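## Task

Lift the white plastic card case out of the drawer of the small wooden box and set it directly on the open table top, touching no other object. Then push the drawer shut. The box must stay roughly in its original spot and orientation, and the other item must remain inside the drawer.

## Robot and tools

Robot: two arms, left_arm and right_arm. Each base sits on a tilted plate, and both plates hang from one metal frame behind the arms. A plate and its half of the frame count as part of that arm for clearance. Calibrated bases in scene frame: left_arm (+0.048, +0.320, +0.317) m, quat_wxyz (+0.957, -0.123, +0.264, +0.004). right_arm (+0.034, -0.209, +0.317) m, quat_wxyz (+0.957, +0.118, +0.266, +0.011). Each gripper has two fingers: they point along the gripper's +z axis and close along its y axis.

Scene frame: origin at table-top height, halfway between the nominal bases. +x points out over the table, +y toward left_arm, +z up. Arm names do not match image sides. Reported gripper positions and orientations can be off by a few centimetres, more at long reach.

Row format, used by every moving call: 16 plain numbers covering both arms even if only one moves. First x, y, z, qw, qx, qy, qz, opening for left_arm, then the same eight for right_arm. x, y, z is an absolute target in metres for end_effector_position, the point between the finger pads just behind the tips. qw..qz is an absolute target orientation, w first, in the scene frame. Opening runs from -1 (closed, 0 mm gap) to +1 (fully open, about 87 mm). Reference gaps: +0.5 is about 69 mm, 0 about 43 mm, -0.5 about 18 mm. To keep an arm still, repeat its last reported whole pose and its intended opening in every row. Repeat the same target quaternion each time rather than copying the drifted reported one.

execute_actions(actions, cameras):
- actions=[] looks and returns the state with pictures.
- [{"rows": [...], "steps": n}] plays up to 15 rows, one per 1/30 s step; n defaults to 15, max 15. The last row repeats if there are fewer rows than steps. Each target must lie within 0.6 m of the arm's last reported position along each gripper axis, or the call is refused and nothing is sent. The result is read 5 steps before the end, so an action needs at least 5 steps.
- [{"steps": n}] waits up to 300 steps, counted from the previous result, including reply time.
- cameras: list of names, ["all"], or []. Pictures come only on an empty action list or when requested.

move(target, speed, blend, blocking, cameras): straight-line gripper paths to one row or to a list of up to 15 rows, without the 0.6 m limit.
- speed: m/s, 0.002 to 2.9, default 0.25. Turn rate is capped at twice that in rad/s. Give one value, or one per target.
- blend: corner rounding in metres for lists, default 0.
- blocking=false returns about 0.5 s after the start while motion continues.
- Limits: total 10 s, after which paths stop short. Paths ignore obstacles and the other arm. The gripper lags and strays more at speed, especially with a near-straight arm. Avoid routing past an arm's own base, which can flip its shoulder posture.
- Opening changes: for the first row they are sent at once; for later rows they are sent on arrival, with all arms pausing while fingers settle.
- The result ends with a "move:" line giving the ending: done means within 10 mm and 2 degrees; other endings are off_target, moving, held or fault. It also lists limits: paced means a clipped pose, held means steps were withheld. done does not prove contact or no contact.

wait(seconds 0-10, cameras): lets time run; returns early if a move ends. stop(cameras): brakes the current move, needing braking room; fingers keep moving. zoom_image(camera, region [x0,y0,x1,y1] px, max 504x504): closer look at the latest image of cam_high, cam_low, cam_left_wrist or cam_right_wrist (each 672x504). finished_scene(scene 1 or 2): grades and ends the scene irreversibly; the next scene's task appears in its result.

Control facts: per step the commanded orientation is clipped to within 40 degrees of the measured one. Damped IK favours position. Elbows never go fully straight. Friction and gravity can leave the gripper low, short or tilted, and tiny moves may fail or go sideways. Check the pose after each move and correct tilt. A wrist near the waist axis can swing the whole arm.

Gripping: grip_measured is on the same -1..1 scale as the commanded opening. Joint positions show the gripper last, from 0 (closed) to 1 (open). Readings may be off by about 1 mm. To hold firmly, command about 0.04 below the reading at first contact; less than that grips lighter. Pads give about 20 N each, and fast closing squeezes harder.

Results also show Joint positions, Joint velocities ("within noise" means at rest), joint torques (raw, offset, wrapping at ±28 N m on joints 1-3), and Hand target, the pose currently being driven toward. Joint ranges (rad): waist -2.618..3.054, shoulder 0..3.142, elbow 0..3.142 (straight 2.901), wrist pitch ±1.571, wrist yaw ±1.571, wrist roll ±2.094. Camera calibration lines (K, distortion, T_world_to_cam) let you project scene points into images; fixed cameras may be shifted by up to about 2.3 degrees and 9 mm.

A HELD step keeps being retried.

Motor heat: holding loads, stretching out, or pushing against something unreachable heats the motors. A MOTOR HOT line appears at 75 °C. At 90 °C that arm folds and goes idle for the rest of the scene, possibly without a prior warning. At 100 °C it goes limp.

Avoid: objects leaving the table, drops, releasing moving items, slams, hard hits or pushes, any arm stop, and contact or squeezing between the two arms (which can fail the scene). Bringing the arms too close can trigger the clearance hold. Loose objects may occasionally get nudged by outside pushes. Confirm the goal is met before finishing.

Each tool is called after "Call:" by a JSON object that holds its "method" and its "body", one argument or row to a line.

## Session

Call:
{"method": "execute_actions", "body": {
  "actions": [],
  "cameras": ["all"]
}}

Call:
{"method": "zoom_image", "body": {
  "camera": "cam_high",
  "region": [260, 270, 420, 390]
}}

Call:
{"method": "zoom_image", "body": {
  "camera": "cam_low",
  "region": [180, 200, 560, 440]
}}

Scene clock: 0.00 s of 6000.00 s.
left_arm: end_effector_position=(+0.3331, +0.1519, +0.2145) grip_measured=+1.000 end_effector_quat_wxyz=(+0.166, +0.205, +0.963, +0.049) | right_arm: end_effector_position=(+0.4711, -0.3406, +0.1768) grip_measured=+1.000 end_effector_quat_wxyz=(+0.220, -0.321, +0.921, -0.013)
Joint positions: left_arm=[-0.841 1.741 0.813 -0.119 -0.801 -0.148 1] | right_arm=[-0.308 1.585 1.037 -0.062 -0.175 -0.955 1]
Joint velocities: within noise
Joint torques (N m): no reading
Motor temperatures (°C): left_arm=[25 31 30 26 24 26 23] | right_arm=[25 28 26 27 27 28 27]
Heat: left arm: 31 °C; right arm: 28 °C.
Hand target: left_arm +0.3356, +0.1518, +0.2160; +0.169, +0.201, +0.964, +0.048 | right_arm +0.4792, -0.3429, +0.1849; +0.232, -0.321, +0.918, -0.021
camera_calibration:
cam_left_wrist: T_world_to_cam=[[-0.375837, -0.909949, -0.175329, 0.299036], [-0.827423, 0.244324, 0.505645, 0.154714], [-0.417274, 0.335111, -0.844739, 0.410246], [0, 0, 0, 1]] pos_world=[0.411588, 0.0968291, 0.32075]
cam_right_wrist: T_world_to_cam=[[0.600023, -0.781227, 0.172214, -0.58096], [-0.755106, -0.481995, 0.444405, 0.132697], [-0.264175, -0.396693, -0.879117, 0.281155], [0, 0, 0, 1]] pos_world=[0.523063, -0.27837, 0.288247]

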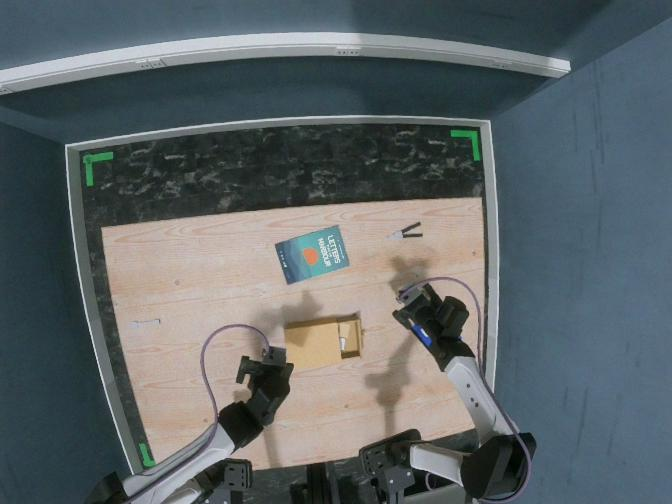

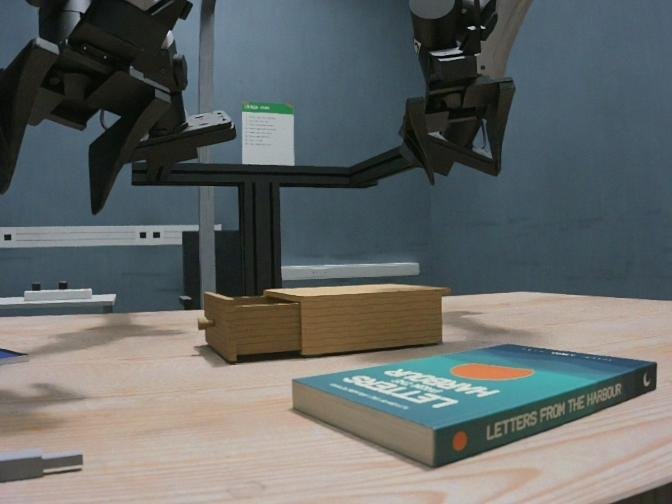

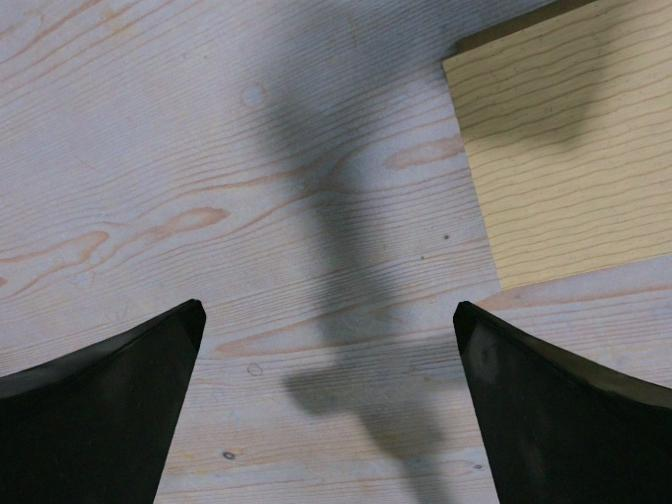

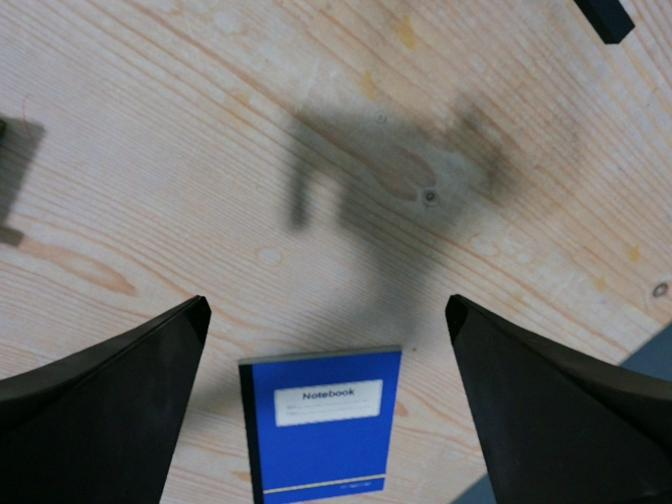

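Scaled by 3.150 from the camera's 672x504 image, which has a finer 960x720 frame.

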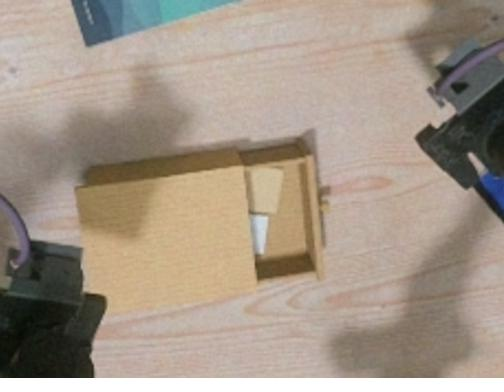

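Scaled by 1.326 from the camera's 672x504 image, which has a finer 960x720 frame.

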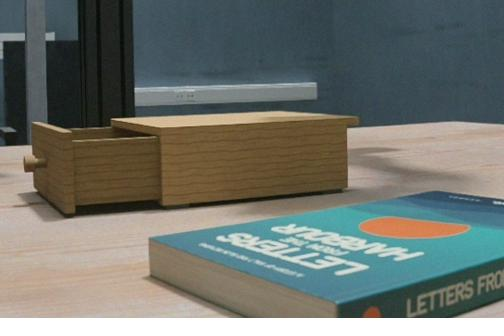

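Call:
{"method": "move", "body": {
  "target": [0.3331, 0.1519, 0.2145, 0.166, 0.205, 0.963, 0.049, 1, 0.300, -0.185, 0.140, 0.2216, 0.0391, 0.9596, 0.1692, -1],
  "speed": 0.4,
  "cameras": ["cam_high", "cam_low", "cam_right_wrist"]
}}

Call:
{"method": "zoom_image", "body": {
  "camera": "cam_right_wrist",
  "region": [0, 0, 500, 400]
}}

Scene clock: 3.23 s of 6000.00 s.
left_arm: end_effector_position=(+0.3331, +0.1519, +0.2145) grip_measured=+1.000 end_effector_quat_wxyz=(+0.166, +0.205, +0.963, +0.049) | right_arm: end_effector_position=(+0.3009, -0.1869, +0.1413) grip_measured=-0.973 end_effector_quat_wxyz=(+0.220, +0.038, +0.960, +0.171)
Joint positions: left_arm=[-0.841 1.741 0.813 -0.119 -0.801 -0.148 1] | right_arm=[-0.15 1.545 0.256 0.687 -0.249 -0.075 0.013]
Joint velocities: within noise
Joint torques (N m): left_arm=[-4.37 -6.38 4.11 1.04 -0.11 0.15] | right_arm=[2 -3.58 0.27 1.15 -0.13 -0.13]
Motor temperatures (°C): left_arm=[26 31 30 26 24 26 23] | right_arm=[25 28 26 27 27 28 27]
Heat: left arm: 31 °C; right arm: 28 °C.
Hand target: left_arm +0.3331, +0.1518, +0.2145; +0.166, +0.205, +0.963, +0.049 | right_arm +0.2999, -0.1850, +0.1401; +0.221, +0.039, +0.960, +0.169
Off the commanded pose: left_arm 0.000 m, 0 deg | right_arm 0.002 m, 0 deg.
Kept back: nothing.
move: done
camera_calibration:
cam_right_wrist: T_world_to_cam=[[0.0222514, -0.941101, -0.337393, -0.136692], [-0.909165, -0.159419, 0.384714, 0.209044], [-0.415842, 0.298185, -0.859163, 0.438704], [0, 0, 0, 1]] pos_world=[0.375529, -0.22613, 0.250378]
Images, in order (width x height): cam_high 672x504, cam_low 672x504, cam_right_wrist 672x504.

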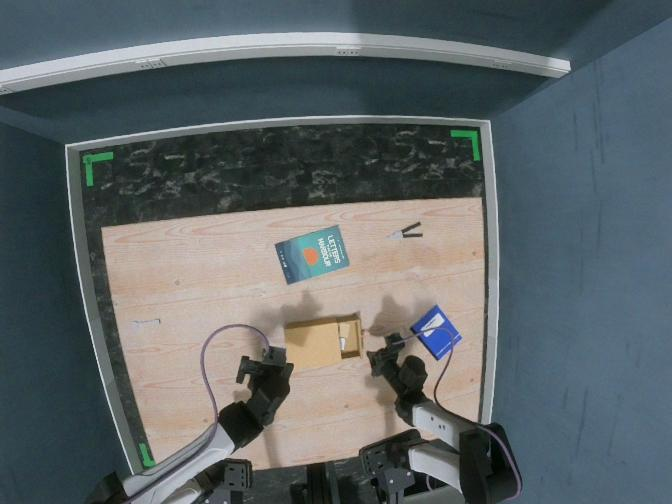

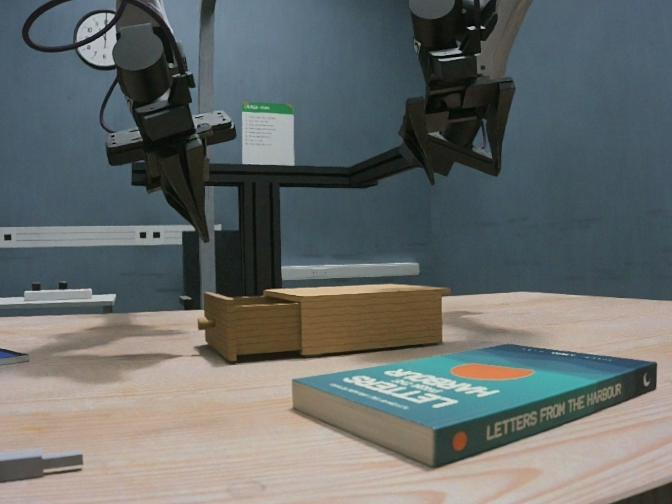

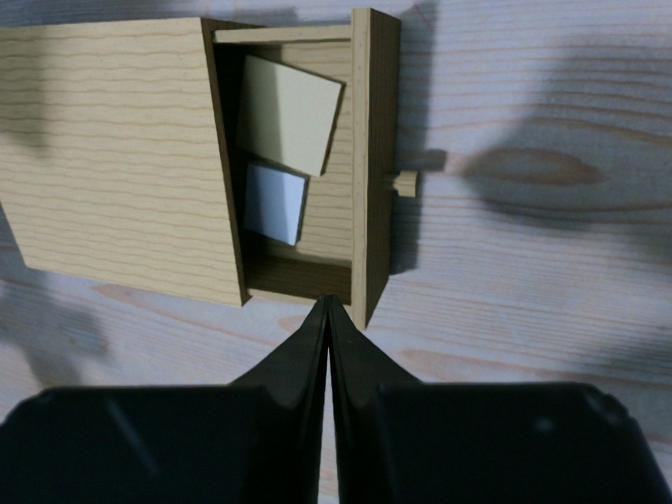

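Scaled by 1.008 from the camera's 672x504 image, which has a finer 960x720 frame.

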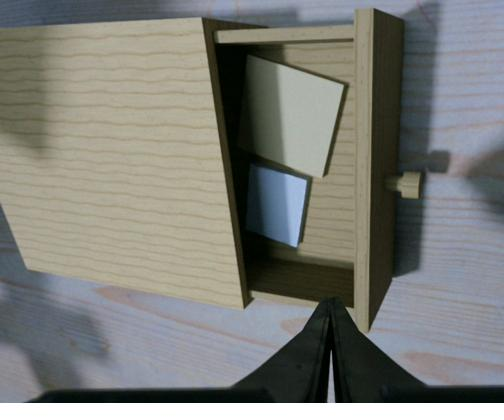

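Call:
{"method": "move", "body": {
  "target": [0.3331, 0.1519, 0.2145, 0.166, 0.205, 0.963, 0.049, 1, 0.301, -0.136, 0.075, 0.0, 0.0, 1.0, 0.0, -1],
  "speed": 0.25,
  "cameras": ["cam_high", "cam_low", "cam_right_wrist"]
}}

Call:
{"method": "zoom_image", "body": {
  "camera": "cam_right_wrist",
  "region": [100, 60, 500, 400]
}}

Scene clock: 16.57 s of 6000.00 s.
left_arm: end_effector_position=(+0.3331, +0.1519, +0.2145) grip_measured=+1.000 end_effector_quat_wxyz=(+0.166, +0.205, +0.963, +0.049) | right_arm: end_effector_position=(+0.3015, -0.1384, +0.0772) grip_measured=-0.973 end_effector_quat_wxyz=(+0.003, +0.000, +1.000, +0.005)
Joint positions: left_arm=[-0.841 1.741 0.813 -0.119 -0.801 -0.148 1] | right_arm=[0.213 1.972 0.804 0.097 0.331 0.146 0.013]
Joint velocities: within noise
Joint torques (N m): left_arm=[-4.4 -6.41 4.08 1.04 -0.11 0.14] | right_arm=[4.49 -5.3 2.86 0.13 0.13 -0.01]
Motor temperatures (°C): left_arm=[26 34 31 27 24 26 23] | right_arm=[25 28 26 28 27 28 27]
Heat: left arm: 34 °C; right arm: 28 °C.
Hand target: left_arm +0.3331, +0.1518, +0.2145; +0.166, +0.205, +0.963, +0.049 | right_arm +0.3009, -0.1360, +0.0750; +0.000, +0.000, +1.000, +0.000
Off the commanded pose: left_arm 0.000 m, 0 deg | right_arm 0.003 m, 1 deg.
Kept back: nothing.
move: done
camera_calibration:
cam_right_wrist: T_world_to_cam=[[0.0214261, -0.999698, -0.0120074, -0.145654], [-0.642107, -0.0229657, 0.766271, 0.150927], [-0.766315, -0.00870814, -0.642406, 0.415937], [0, 0, 0, 1]] pos_world=[0.418771, -0.138522, 0.1498]
Images, in order (width x height): cam_high 672x504, cam_low 672x504, cam_right_wrist 672x504.

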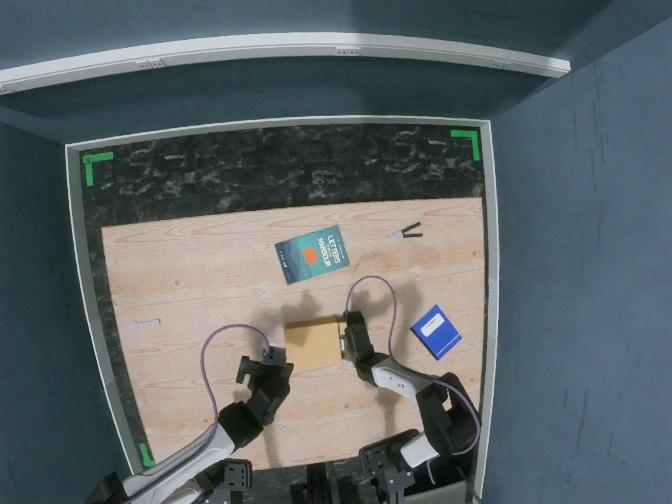

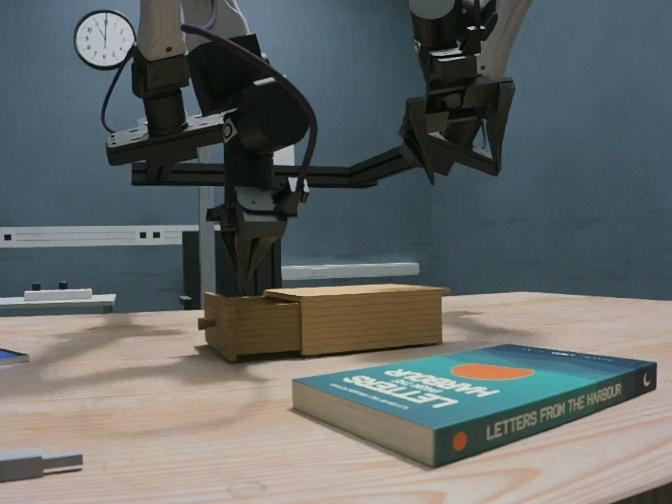

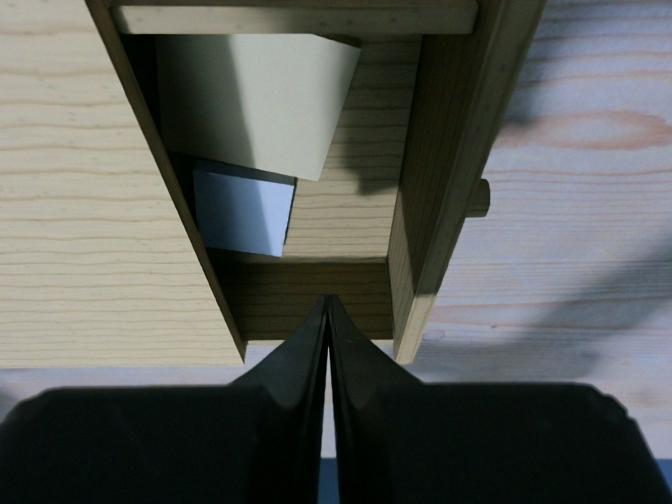

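Scaled by 1.260 from the camera's 672x504 image, which has a finer 960x720 frame.

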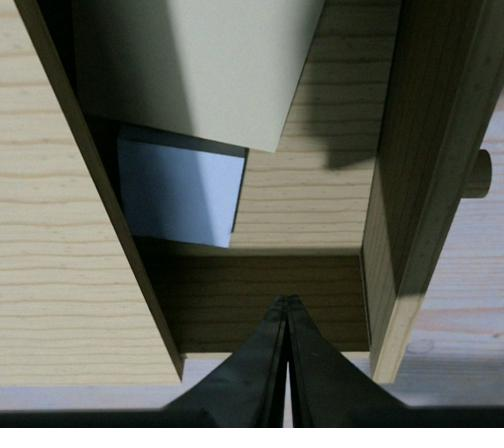

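Call:
{"method": "move", "body": {
  "target": [
    [0.3331, 0.1519, 0.2145, 0.166, 0.205, 0.963, 0.049, 1, 0.3015, -0.1265, 0.050, 0.0, 0.0, 1.0, 0.0, -1],
    [0.3331, 0.1519, 0.2145, 0.166, 0.205, 0.963, 0.049, 1, 0.3015, -0.1265, 0.030, 0.0, 0.0, 1.0, 0.0, -1]
  ],
  "speed": [0.12, 0.08],
  "cameras": ["cam_right_wrist"]
}}

Scene clock: 18.43 s of 6000.00 s.
left_arm: end_effector_position=(+0.3331, +0.1519, +0.2145) grip_measured=+1.000 end_effector_quat_wxyz=(+0.166, +0.205, +0.963, +0.049) | right_arm: end_effector_position=(+0.2972, -0.1244, +0.0356) grip_measured=-0.973 end_effector_quat_wxyz=(-0.007, -0.003, +1.000, +0.003)
Joint positions: left_arm=[-0.841 1.741 0.813 -0.119 -0.801 -0.148 1] | right_arm=[0.213 2.165 0.897 0.175 0.333 0.148 0.013]
Joint velocities: within noise
Joint torques (N m): left_arm=[-4.38 -6.34 4.11 1.04 -0.11 0.13] | right_arm=[3.1 -5.7 2 0.37 0.03 -0.22]
Motor temperatures (°C): left_arm=[26 35 31 27 24 26 23] | right_arm=[25 28 26 28 27 28 27]
Heat: left arm: 35 °C; right arm: 28 °C.
Hand target: left_arm +0.3331, +0.1518, +0.2145; +0.166, +0.205, +0.963, +0.049 | right_arm +0.3015, -0.1265, +0.0303; +0.000, +0.000, +1.000, +0.000
Off the commanded pose: left_arm 0.000 m, 0 deg | right_arm 0.007 m, 1 deg.
Kept back: nothing.
move: done
camera_calibration:
cam_right_wrist: T_world_to_cam=[[0.0264462, -0.999621, -0.00764302, -0.133793], [-0.626846, -0.0225388, 0.778817, 0.175497], [-0.778694, -0.0158058, -0.627205, 0.388197], [0, 0, 0, 1]] pos_world=[0.415835, -0.123651, 0.105777]
Images, in order (width x height): cam_right_wrist 672x504.

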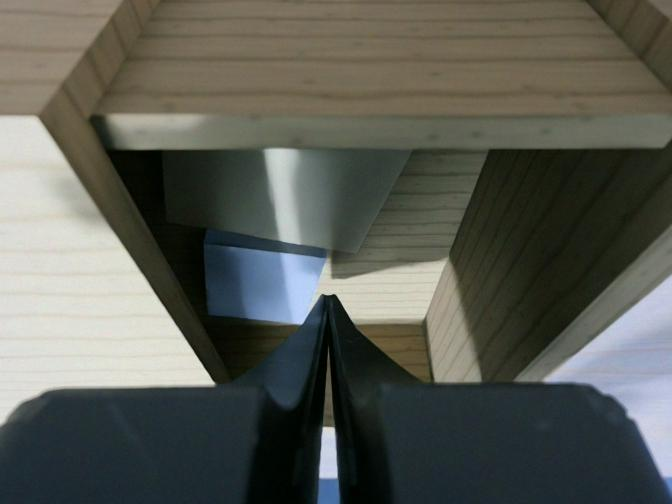

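Call:
{"method": "move", "body": {
  "target": [
    [0.3331, 0.1519, 0.2145, 0.166, 0.205, 0.963, 0.049, 1, 0.3015, -0.134, 0.027, 0.0, 0.0, 1.0, 0.0, -1]
  ],
  "speed": [0.05],
  "cameras": ["cam_right_wrist"]
}}

Scene clock: 19.77 s of 6000.00 s.
left_arm: end_effector_position=(+0.3331, +0.1519, +0.2145) grip_measured=+1.000 end_effector_quat_wxyz=(+0.166, +0.205, +0.963, +0.049) | right_arm: end_effector_position=(+0.3007, -0.1334, +0.0326) grip_measured=-0.973 end_effector_quat_wxyz=(-0.003, -0.001, +1.000, -0.002)
Joint positions: left_arm=[-0.841 1.741 0.813 -0.119 -0.801 -0.148 1] | right_arm=[0.189 2.165 0.897 0.19 0.333 0.128 0.013]
Joint velocities: within noise
Joint torques (N m): left_arm=[-4.37 -6.34 4.08 1.03 -0.11 0.14] | right_arm=[3.08 -5.61 1.43 0.41 -0.1 -0.2]
Motor temperatures (°C): left_arm=[26 35 31 27 24 26 23] | right_arm=[25 29 26 28 27 28 27]
Heat: left arm: 35 °C; right arm: 29 °C.
Hand target: left_arm +0.3331, +0.1518, +0.2145; +0.166, +0.205, +0.963, +0.049 | right_arm +0.3015, -0.1341, +0.0272; +0.000, +0.000, +1.000, +0.000
Off the commanded pose: left_arm 0.000 m, 0 deg | right_arm 0.006 m, 0 deg.
Kept back: nothing.
move: done
camera_calibration:
cam_right_wrist: T_world_to_cam=[[0.0219524, -0.999755, 0.00281299, -0.141799], [-0.63334, -0.0117296, 0.773785, 0.18332], [-0.773562, -0.018768, -0.633443, 0.387216], [0, 0, 0, 1]] pos_world=[0.418753, -0.132347, 0.103828]
Images, in order (width x height): cam_right_wrist 672x504.

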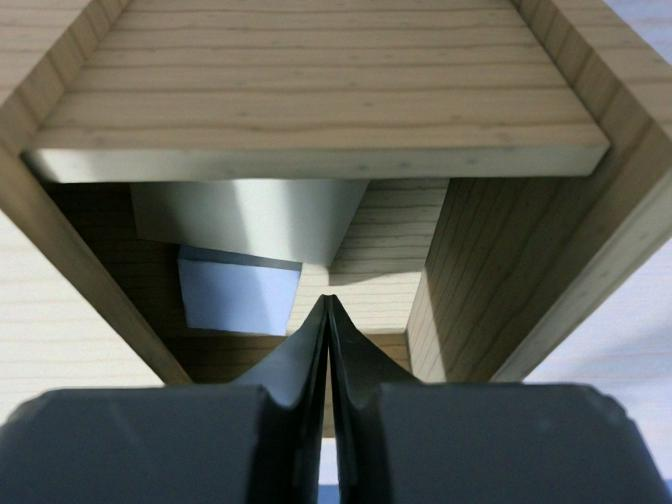

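Call:
{"method": "move", "body": {
  "target": [
    [0.3331, 0.1519, 0.2145, 0.166, 0.205, 0.963, 0.049, 1, 0.328, -0.133, 0.027, 0.0, 0.0, 1.0, 0.0, -1]
  ],
  "speed": [0.06],
  "cameras": ["cam_right_wrist"]
}}

Scene clock: 21.03 s of 6000.00 s.
left_arm: end_effector_position=(+0.3331, +0.1519, +0.2145) grip_measured=+1.000 end_effector_quat_wxyz=(+0.166, +0.205, +0.963, +0.049) | right_arm: end_effector_position=(+0.3318, -0.1312, +0.0318) grip_measured=-0.973 end_effector_quat_wxyz=(+0.008, +0.002, +1.000, -0.001)
Joint positions: left_arm=[-0.841 1.741 0.813 -0.119 -0.801 -0.148 1] | right_arm=[0.184 2.172 1.001 0.117 0.331 0.121 0.013]
Joint velocities: within noise
Joint torques (N m): left_arm=[-4.42 -6.38 4.12 1.05 -0.11 0.14] | right_arm=[2.99 -6.08 2.5 0.17 -0.11 -0.23]
Motor temperatures (°C): left_arm=[26 35 31 27 24 26 23] | right_arm=[25 29 26 28 27 28 27]
Heat: left arm: 35 °C; right arm: 29 °C.
Hand target: left_arm +0.3331, +0.1518, +0.2145; +0.166, +0.205, +0.963, +0.049 | right_arm +0.3279, -0.1330, +0.0271; +0.000, +0.000, +1.000, +0.000
Off the commanded pose: left_arm 0.000 m, 0 deg | right_arm 0.006 m, 1 deg.
Kept back: nothing.
move: done
camera_calibration:
cam_right_wrist: T_world_to_cam=[[0.0162525, -0.999867, 0.00095079, -0.138389], [-0.650514, -0.00985173, 0.75943, 0.210107], [-0.75932, -0.0129611, -0.650588, 0.407427], [0, 0, 0, 1]] pos_world=[0.448295, -0.13102, 0.105637]
Images, in order (width x height): cam_right_wrist 672x504.

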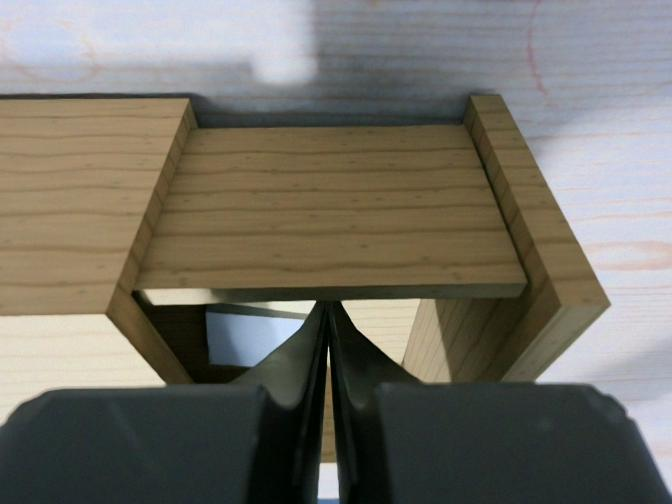

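Call:
{"method": "move", "body": {
  "target": [
    [0.3331, 0.1519, 0.2145, 0.166, 0.205, 0.963, 0.049, 1, 0.318, -0.136, 0.040, 0.0, 0.0, 1.0, 0.0, -1],
    [0.3331, 0.1519, 0.2145, 0.166, 0.205, 0.963, 0.049, 1, 0.305, -0.136, 0.090, 0.0, 0.0, 1.0, 0.0, -1],
    [0.3331, 0.1519, 0.2145, 0.166, 0.205, 0.963, 0.049, 1, 0.297, -0.130, 0.130, 0.0283, 0.7597, 0.6487, -0.0331, 0.22]
  ],
  "speed": [0.1, 0.15, 0.4],
  "blend": [0.0, 0.03, 0],
  "cameras": ["cam_right_wrist", "cam_low"]
}}

Call:
{"method": "zoom_image", "body": {
  "camera": "cam_right_wrist",
  "region": [180, 0, 640, 360]
}}

Scene clock: 25.47 s of 6000.00 s.
left_arm: end_effector_position=(+0.3331, +0.1519, +0.2145) grip_measured=+1.000 end_effector_quat_wxyz=(+0.166, +0.205, +0.963, +0.049) | right_arm: end_effector_position=(+0.2898, -0.1289, +0.1232) grip_measured=+0.220 end_effector_quat_wxyz=(+0.016, +0.757, +0.652, -0.039)
Joint positions: left_arm=[-0.841 1.741 0.813 -0.119 -0.801 -0.148 1] | right_arm=[0.247 1.708 0.548 0.014 0.423 1.923 0.61]
Joint velocities: within noise
Joint torques (N m): left_arm=[-4.37 -6.37 4.1 1.04 -0.11 0.15] | right_arm=[3.81 -7.64 1.59 -0.13 0.27 -0.03]
Motor temperatures (°C): left_arm=[27 35 32 27 24 26 23] | right_arm=[25 29 26 28 27 28 27]
Heat: left arm: 35 °C; right arm: 29 °C.
Hand target: left_arm +0.3331, +0.1518, +0.2145; +0.166, +0.205, +0.963, +0.049 | right_arm +0.2968, -0.1298, +0.1297; +0.028, +0.760, +0.649, -0.033
Off the commanded pose: left_arm 0.000 m, 0 deg | right_arm 0.010 m, 2 deg.
Kept back: nothing.
move: done; blend cut to 0.0258 m at target 2
camera_calibration:
cam_right_wrist: T_world_to_cam=[[-0.99119, 0.129791, 0.0263846, 0.298988], [0.109319, 0.689256, 0.716223, -0.0113866], [0.0747732, 0.712797, -0.697373, 0.292628], [0, 0, 0, 1]] pos_world=[0.275718, -0.239542, 0.204337]
Images, in order (width x height): cam_low 672x504, cam_right_wrist 672x504.

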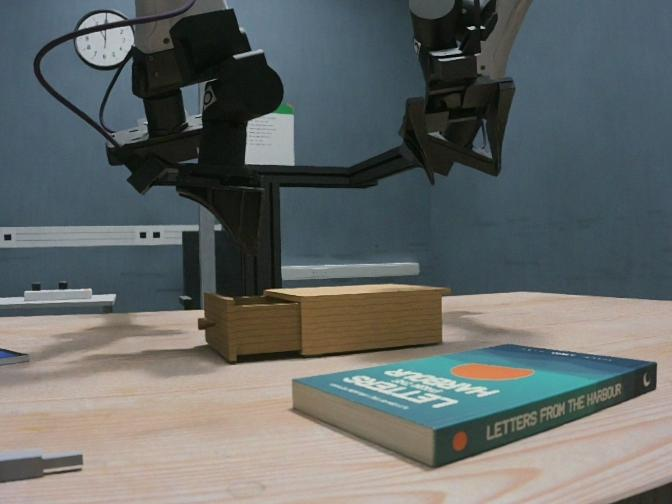

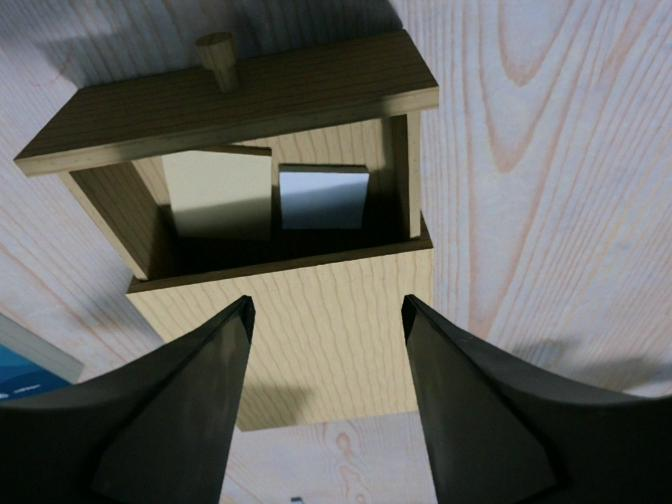

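Scaled by 1.096 from the camera's 672x504 image, which has a finer 960x720 frame.

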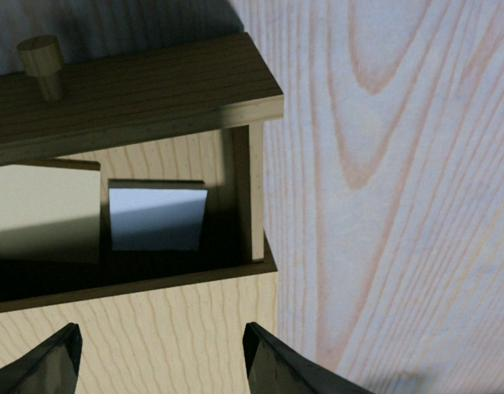

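Call:
{"method": "move", "body": {
  "target": [
    [0.3331, 0.1519, 0.2145, 0.166, 0.205, 0.963, 0.049, 1, 0.296, -0.118, 0.060, 0.0283, 0.7597, 0.6487, -0.0331, 0.13]
  ],
  "speed": [0.15],
  "cameras": ["cam_right_wrist", "cam_low"]
}}

Call:
{"method": "zoom_image", "body": {
  "camera": "cam_right_wrist",
  "region": [180, 100, 500, 400]
}}

Scene clock: 28.10 s of 6000.00 s.
left_arm: end_effector_position=(+0.3331, +0.1519, +0.2145) grip_measured=+1.000 end_effector_quat_wxyz=(+0.166, +0.205, +0.963, +0.049) | right_arm: end_effector_position=(+0.2964, -0.1162, +0.0644) grip_measured=+0.130 end_effector_quat_wxyz=(+0.028, +0.760, +0.648, -0.032)
Joint positions: left_arm=[-0.841 1.741 0.813 -0.119 -0.801 -0.148 1] | right_arm=[0.218 2.015 0.632 0.275 0.424 1.895 0.565]
Joint velocities: within noise
Joint torques (N m): left_arm=[-4.41 -6.37 4.1 1.04 -0.11 0.14] | right_arm=[2.24 -4.51 0.51 0.2 0.07 -0.26]
Motor temperatures (°C): left_arm=[27 36 32 27 24 26 23] | right_arm=[25 30 26 28 27 28 27]
Heat: left arm: 36 °C; right arm: 30 °C.
Hand target: left_arm +0.3331, +0.1518, +0.2145; +0.166, +0.205, +0.963, +0.049 | right_arm +0.2960, -0.1180, +0.0602; +0.028, +0.760, +0.649, -0.033
Off the commanded pose: left_arm 0.000 m, 0 deg | right_arm 0.005 m, 0 deg.
Kept back: nothing.
move: done
camera_calibration:
cam_right_wrist: T_world_to_cam=[[-0.99047, 0.137726, -0.000439365, 0.307822], [0.0962364, 0.69437, 0.713154, 0.0258694], [0.0985249, 0.706316, -0.701007, 0.234477], [0, 0, 0, 1]] pos_world=[0.279297, -0.225973, 0.146056]
Images, in order (width x height): cam_low 672x504, cam_right_wrist 672x504.

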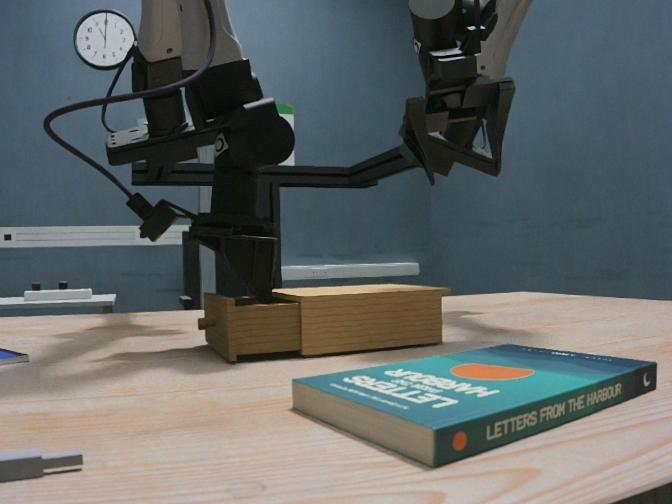

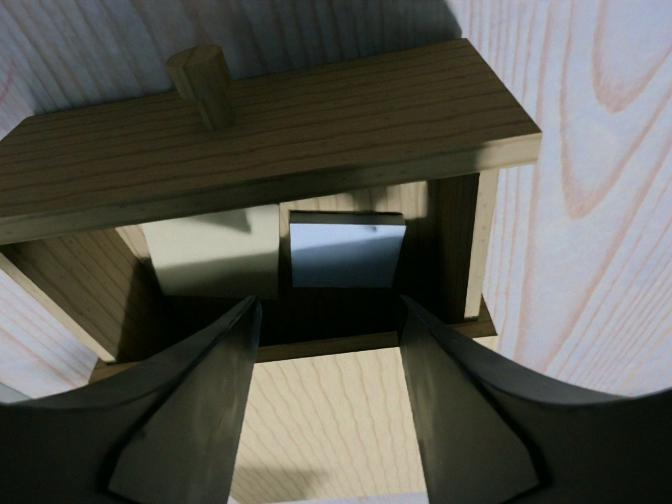

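Scaled by 1.575 from the camera's 672x504 image, which has a finer 960x720 frame.

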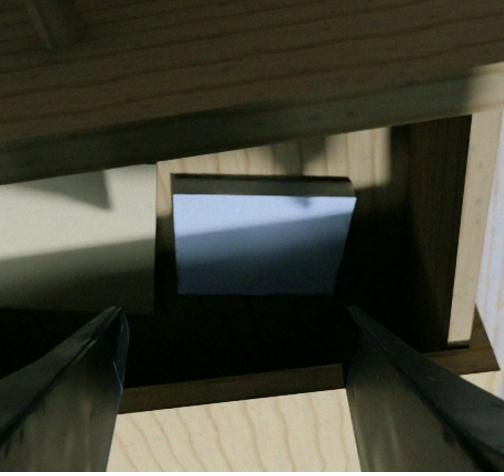

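Call:
{"method": "move", "body": {
  "target": [
    [0.3331, 0.1519, 0.2145, 0.166, 0.205, 0.963, 0.049, 1, 0.2885, -0.1185, 0.052, 0.0283, 0.7597, 0.6487, -0.0331, 0.10],
    [0.3331, 0.1519, 0.2145, 0.166, 0.205, 0.963, 0.049, 1, 0.2885, -0.1185, 0.036, 0.0283, 0.7597, 0.6487, -0.0331, 0.10]
  ],
  "speed": [0.06, 0.06],
  "cameras": ["cam_right_wrist", "cam_low"]
}}

Call:
{"method": "zoom_image", "body": {
  "camera": "cam_right_wrist",
  "region": [180, 150, 500, 400]
}}

Scene clock: 30.63 s of 6000.00 s.
left_arm: end_effector_position=(+0.3331, +0.1519, +0.2145) grip_measured=+1.000 end_effector_quat_wxyz=(+0.166, +0.205, +0.963, +0.049) | right_arm: end_effector_position=(+0.2884, -0.1169, +0.0399) grip_measured=+0.100 end_effector_quat_wxyz=(+0.028, +0.760, +0.648, -0.033)
Joint positions: left_arm=[-0.841 1.741 0.813 -0.119 -0.801 -0.148 1] | right_arm=[0.191 2.134 0.65 0.383 0.413 1.869 0.55]
Joint velocities: within noise
Joint torques (N m): left_arm=[-4.41 -6.38 4.1 1.04 -0.11 0.15] | right_arm=[2.36 -4.49 -0.08 0.15 0.04 -0.26]
Motor temperatures (°C): left_arm=[27 36 32 27 24 26 23] | right_arm=[25 30 26 28 27 28 27]
Heat: left arm: 36 °C; right arm: 30 °C.
Hand target: left_arm +0.3331, +0.1518, +0.2145; +0.166, +0.205, +0.963, +0.049 | right_arm +0.2885, -0.1184, +0.0361; +0.028, +0.760, +0.649, -0.033
Off the commanded pose: left_arm 0.000 m, 0 deg | right_arm 0.004 m, 0 deg.
Kept back: nothing.
move: done
camera_calibration:
cam_right_wrist: T_world_to_cam=[[-0.990518, 0.137372, 0.00161776, 0.299944], [0.0976503, 0.695723, 0.711641, 0.0444744], [0.0966343, 0.705052, -0.702541, 0.219033], [0, 0, 0, 1]] pos_world=[0.271591, -0.226575, 0.121745]
Images, in order (width x height): cam_low 672x504, cam_right_wrist 672x504.

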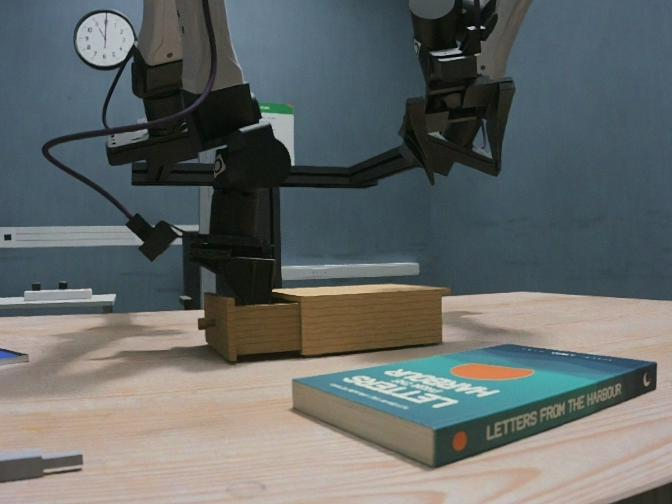

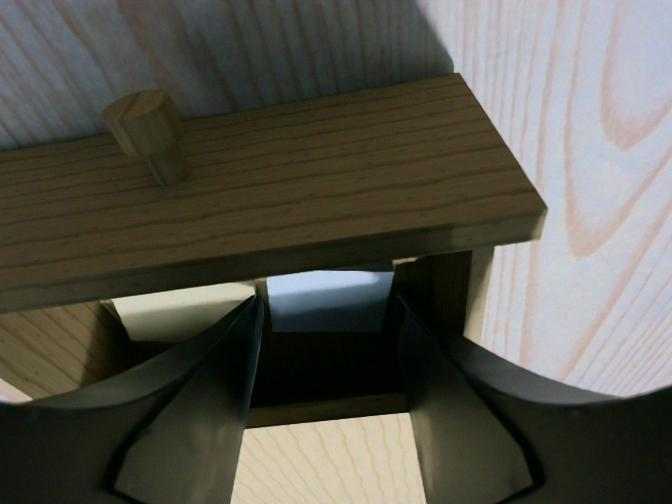

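Scaled by 1.575 from the camera's 672x504 image, which has a finer 960x720 frame.

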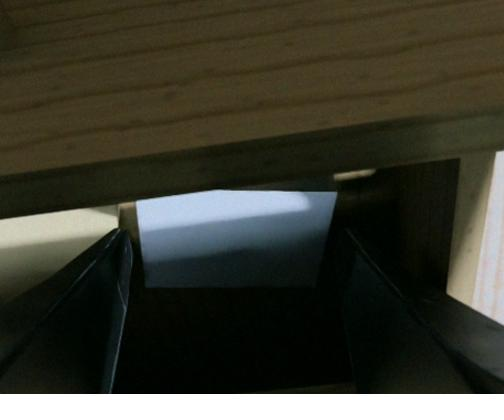

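Call:
{"method": "move", "body": {
  "target": [
    [0.3331, 0.1519, 0.2145, 0.166, 0.205, 0.963, 0.049, 1, 0.2885, -0.1185, 0.025, 0.0283, 0.7597, 0.6487, -0.0331, 0.10]
  ],
  "speed": [0.04],
  "cameras": ["cam_right_wrist"]
}}

Call:
{"method": "zoom_image", "body": {
  "camera": "cam_right_wrist",
  "region": [180, 150, 500, 400]
}}

Scene clock: 31.67 s of 6000.00 s.
left_arm: end_effector_position=(+0.3331, +0.1519, +0.2145) grip_measured=+1.000 end_effector_quat_wxyz=(+0.166, +0.205, +0.963, +0.049) | right_arm: end_effector_position=(+0.2873, -0.1180, +0.0289) grip_measured=+0.100 end_effector_quat_wxyz=(+0.028, +0.759, +0.649, -0.036)
Joint positions: left_arm=[-0.841 1.741 0.813 -0.119 -0.801 -0.148 1] | right_arm=[0.178 2.182 0.673 0.41 0.411 1.856 0.55]
Joint velocities: within noise
Joint torques (N m): left_arm=[-4.38 -6.35 4.11 1.04 -0.11 0.15] | right_arm=[2.48 -4.66 -0.27 0.26 0.01 -0.28]
Motor temperatures (°C): left_arm=[27 36 32 27 24 26 23] | right_arm=[25 30 26 28 27 28 27]
Heat: left arm: 36 °C; right arm: 30 °C.
Hand target: left_arm +0.3331, +0.1518, +0.2145; +0.166, +0.205, +0.963, +0.049 | right_arm +0.2884, -0.1186, +0.0251; +0.028, +0.760, +0.649, -0.033
Off the commanded pose: left_arm 0.000 m, 0 deg | right_arm 0.004 m, 0 deg.
Kept back: nothing.
move: done
camera_calibration:
cam_right_wrist: T_world_to_cam=[[-0.990739, 0.135692, 0.00489324, 0.298763], [0.0992615, 0.699213, 0.707989, 0.0531367], [0.0926473, 0.701918, -0.706207, 0.213112], [0, 0, 0, 1]] pos_world=[0.270977, -0.227281, 0.111419]
Images, in order (width x height): cam_right_wrist 672x504.

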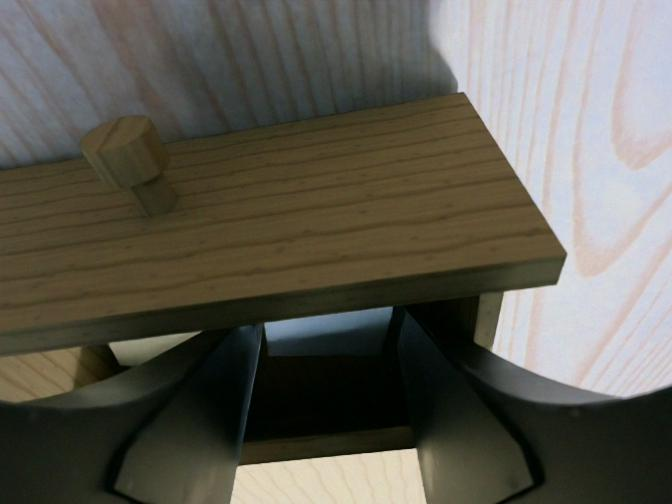

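Scaled by 1.575 from the camera's 672x504 image, which has a finer 960x720 frame.

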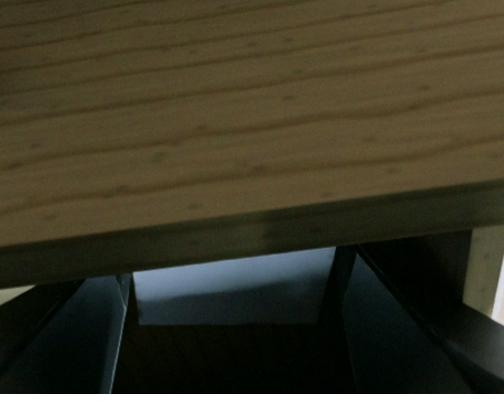

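Call:
{"method": "move", "body": {
  "target": [
    [0.3331, 0.1519, 0.2145, 0.166, 0.205, 0.963, 0.049, 1, 0.2885, -0.1185, 0.019, 0.0283, 0.7597, 0.6487, -0.0331, 0.10]
  ],
  "speed": [0.03],
  "cameras": []
}}

Scene clock: 32.60 s of 6000.00 s.
left_arm: end_effector_position=(+0.3331, +0.1519, +0.2145) grip_measured=+1.000 end_effector_quat_wxyz=(+0.166, +0.205, +0.963, +0.049) | right_arm: end_effector_position=(+0.2888, -0.1188, +0.0237) grip_measured=+0.100 end_effector_quat_wxyz=(+0.030, +0.759, +0.649, -0.036)
Joint positions: left_arm=[-0.841 1.741 0.813 -0.119 -0.801 -0.148 1] | right_arm=[0.171 2.205 0.686 0.425 0.411 1.847 0.55]
Joint velocities: within noise
Joint torques (N m): left_arm=[-4.44 -6.35 4.1 1.04 -0.12 0.13] | right_arm=[2.61 -4.3 -0.2 0.27 0.01 -0.24]
Motor temperatures (°C): left_arm=[27 36 32 27 24 26 23] | right_arm=[25 30 26 28 27 28 27]
Heat: left arm: 36 °C; right arm: 30 °C.
Hand target: left_arm +0.3331, +0.1518, +0.2145; +0.166, +0.205, +0.963, +0.049 | right_arm +0.2886, -0.1186, +0.0191; +0.028, +0.760, +0.649, -0.033
Off the commanded pose: left_arm 0.000 m, 0 deg | right_arm 0.005 m, 0 deg.
Kept back: nothing.
move: done
No camera images: "cameras" was empty.

Call:
{"method": "move", "body": {
  "target": [
    [0.3331, 0.1519, 0.2145, 0.166, 0.205, 0.963, 0.049, 1, 0.2885, -0.1185, 0.020, 0.0283, 0.7597, 0.6487, -0.0331, -0.02]
  ],
  "speed": [0.03],
  "cameras": ["cam_right_wrist"]
}}

Call:
{"method": "zoom_image", "body": {
  "camera": "cam_right_wrist",
  "region": [180, 150, 500, 450]
}}

Scene clock: 33.53 s of 6000.00 s.
left_arm: end_effector_position=(+0.3331, +0.1519, +0.2145) grip_measured=+1.000 end_effector_quat_wxyz=(+0.166, +0.205, +0.963, +0.049) | right_arm: end_effector_position=(+0.2891, -0.1187, +0.0237) grip_measured=+0.078 end_effector_quat_wxyz=(+0.031, +0.759, +0.649, -0.035)
Joint positions: left_arm=[-0.841 1.741 0.813 -0.119 -0.801 -0.148 1] | right_arm=[0.171 2.205 0.686 0.426 0.411 1.847 0.539]
Joint velocities: within noise
Joint torques (N m): left_arm=[-4.4 -6.38 4.07 1.04 -0.11 0.15] | right_arm=[2.55 -4.83 -0.5 0.21 0 -0.2]
Motor temperatures (°C): left_arm=[27 36 32 27 24 26 23] | right_arm=[25 30 26 28 27 28 27]
Heat: left arm: 36 °C; right arm: 30 °C.
Hand target: left_arm +0.3331, +0.1518, +0.2145; +0.166, +0.205, +0.963, +0.049 | right_arm +0.2886, -0.1186, +0.0201; +0.028, +0.760, +0.649, -0.033
Off the commanded pose: left_arm 0.000 m, 0 deg | right_arm 0.004 m, 0 deg.
Kept back: nothing.
move: done
camera_calibration:
cam_right_wrist: T_world_to_cam=[[-0.990831, 0.135107, -0.000055682, 0.300668], [0.0955373, 0.70093, 0.706803, 0.0584911], [0.0955332, 0.700317, -0.707411, 0.208711], [0, 0, 0, 1]] pos_world=[0.272384, -0.227784, 0.106319]
Images, in order (width x height): cam_right_wrist 672x504.

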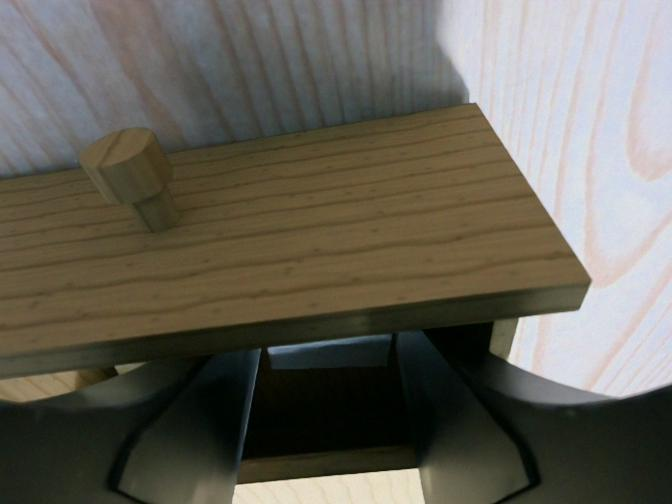

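Scaled by 1.575 from the camera's 672x504 image, which has a finer 960x720 frame.

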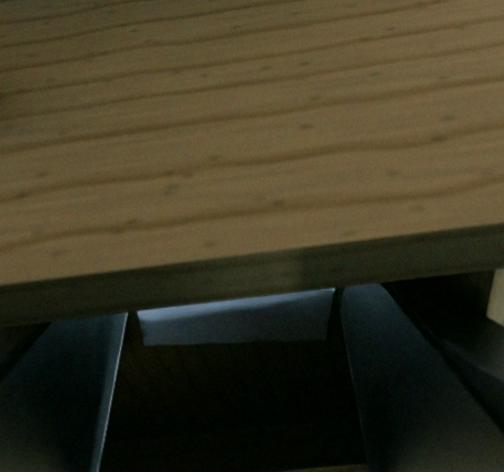

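Call:
{"method": "move", "body": {
  "target": [
    [0.3331, 0.1519, 0.2145, 0.166, 0.205, 0.963, 0.049, 1, 0.2885, -0.1185, 0.043, 0.0283, 0.7597, 0.6487, -0.0331, -0.02],
    [0.3331, 0.1519, 0.2145, 0.166, 0.205, 0.963, 0.049, 1, 0.2895, -0.1480, 0.045, 0.0283, 0.7597, 0.6487, -0.0331, -0.02]
  ],
  "speed": [0.06, 0.05],
  "cameras": ["cam_right_wrist", "cam_low", "cam_high"]
}}

Call:
{"method": "zoom_image", "body": {
  "camera": "cam_high",
  "region": [260, 290, 400, 390]
}}

Scene clock: 35.43 s of 6000.00 s.
left_arm: end_effector_position=(+0.3331, +0.1519, +0.2145) grip_measured=+1.000 end_effector_quat_wxyz=(+0.166, +0.205, +0.963, +0.049) | right_arm: end_effector_position=(+0.2811, -0.1372, +0.0406) grip_measured=+0.078 end_effector_quat_wxyz=(+0.012, +0.756, +0.654, -0.033)
Joint positions: left_arm=[-0.841 1.741 0.813 -0.119 -0.801 -0.148 1] | right_arm=[0.106 2.103 0.61 0.404 0.348 1.778 0.539]
Joint velocities: within noise
Joint torques (N m): left_arm=[-4.38 -6.38 4.08 1.03 -0.11 0.14] | right_arm=[1.09 -8.32 -1.65 0.03 0.27 -0.22]
Motor temperatures (°C): left_arm=[27 37 32 27 24 26 23] | right_arm=[25 30 26 28 27 28 27]
Heat: left arm: 37 °C; right arm: 30 °C.
Hand target: left_arm +0.3331, +0.1518, +0.2145; +0.166, +0.205, +0.963, +0.049 | right_arm +0.2891, -0.1478, +0.0446; +0.028, +0.760, +0.649, -0.034
Off the commanded pose: left_arm 0.000 m, 0 deg | right_arm 0.014 m, 2 deg.
Kept back: nothing.
move: off_target (right_arm)
camera_calibration:
cam_right_wrist: T_world_to_cam=[[-0.992042, 0.123229, 0.0258218, 0.292953], [0.103318, 0.679557, 0.726311, 0.0543464], [0.0719554, 0.723199, -0.686881, 0.243324], [0, 0, 0, 1]] pos_world=[0.267499, -0.249004, 0.120098]
Images, in order (width x height): cam_high 672x504, cam_low 672x504, cam_right_wrist 672x504.

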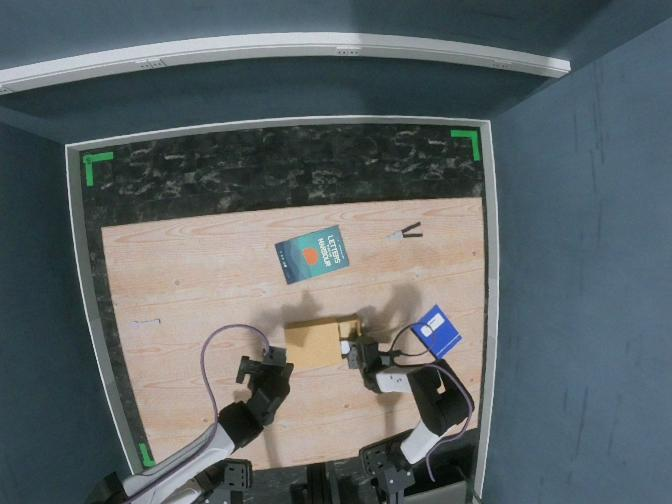

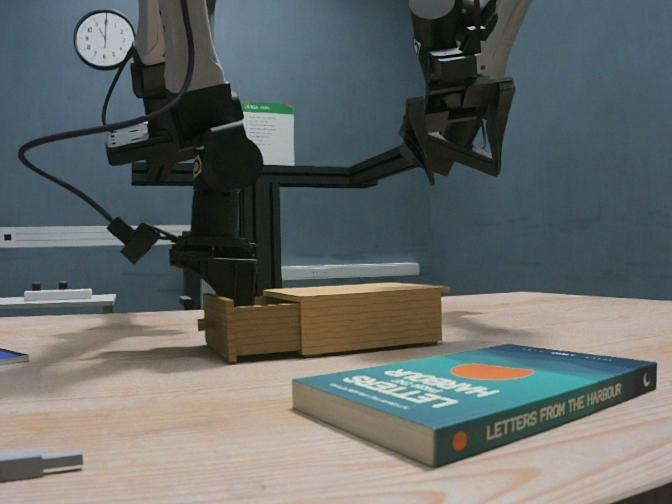

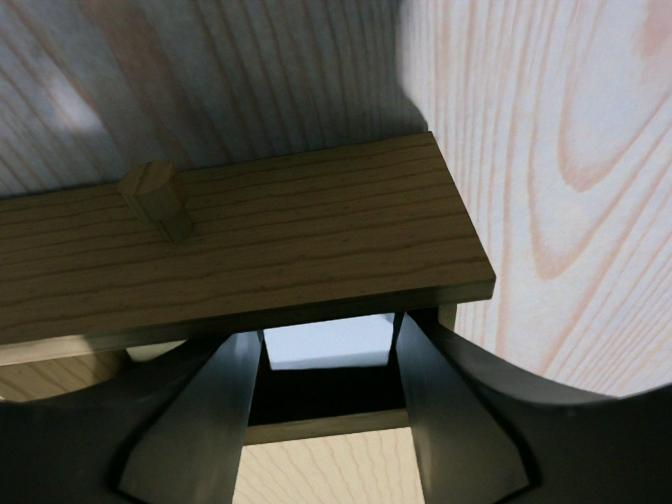

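Scaled by 3.600 from the camera's 672x504 image, which has a finer 960x720 frame.

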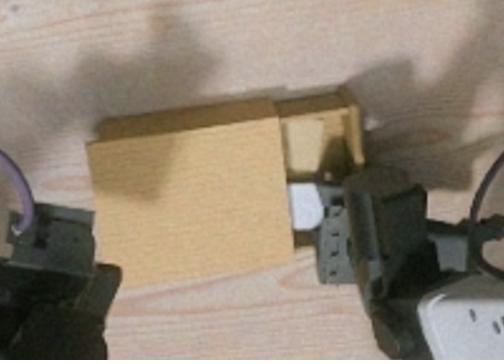

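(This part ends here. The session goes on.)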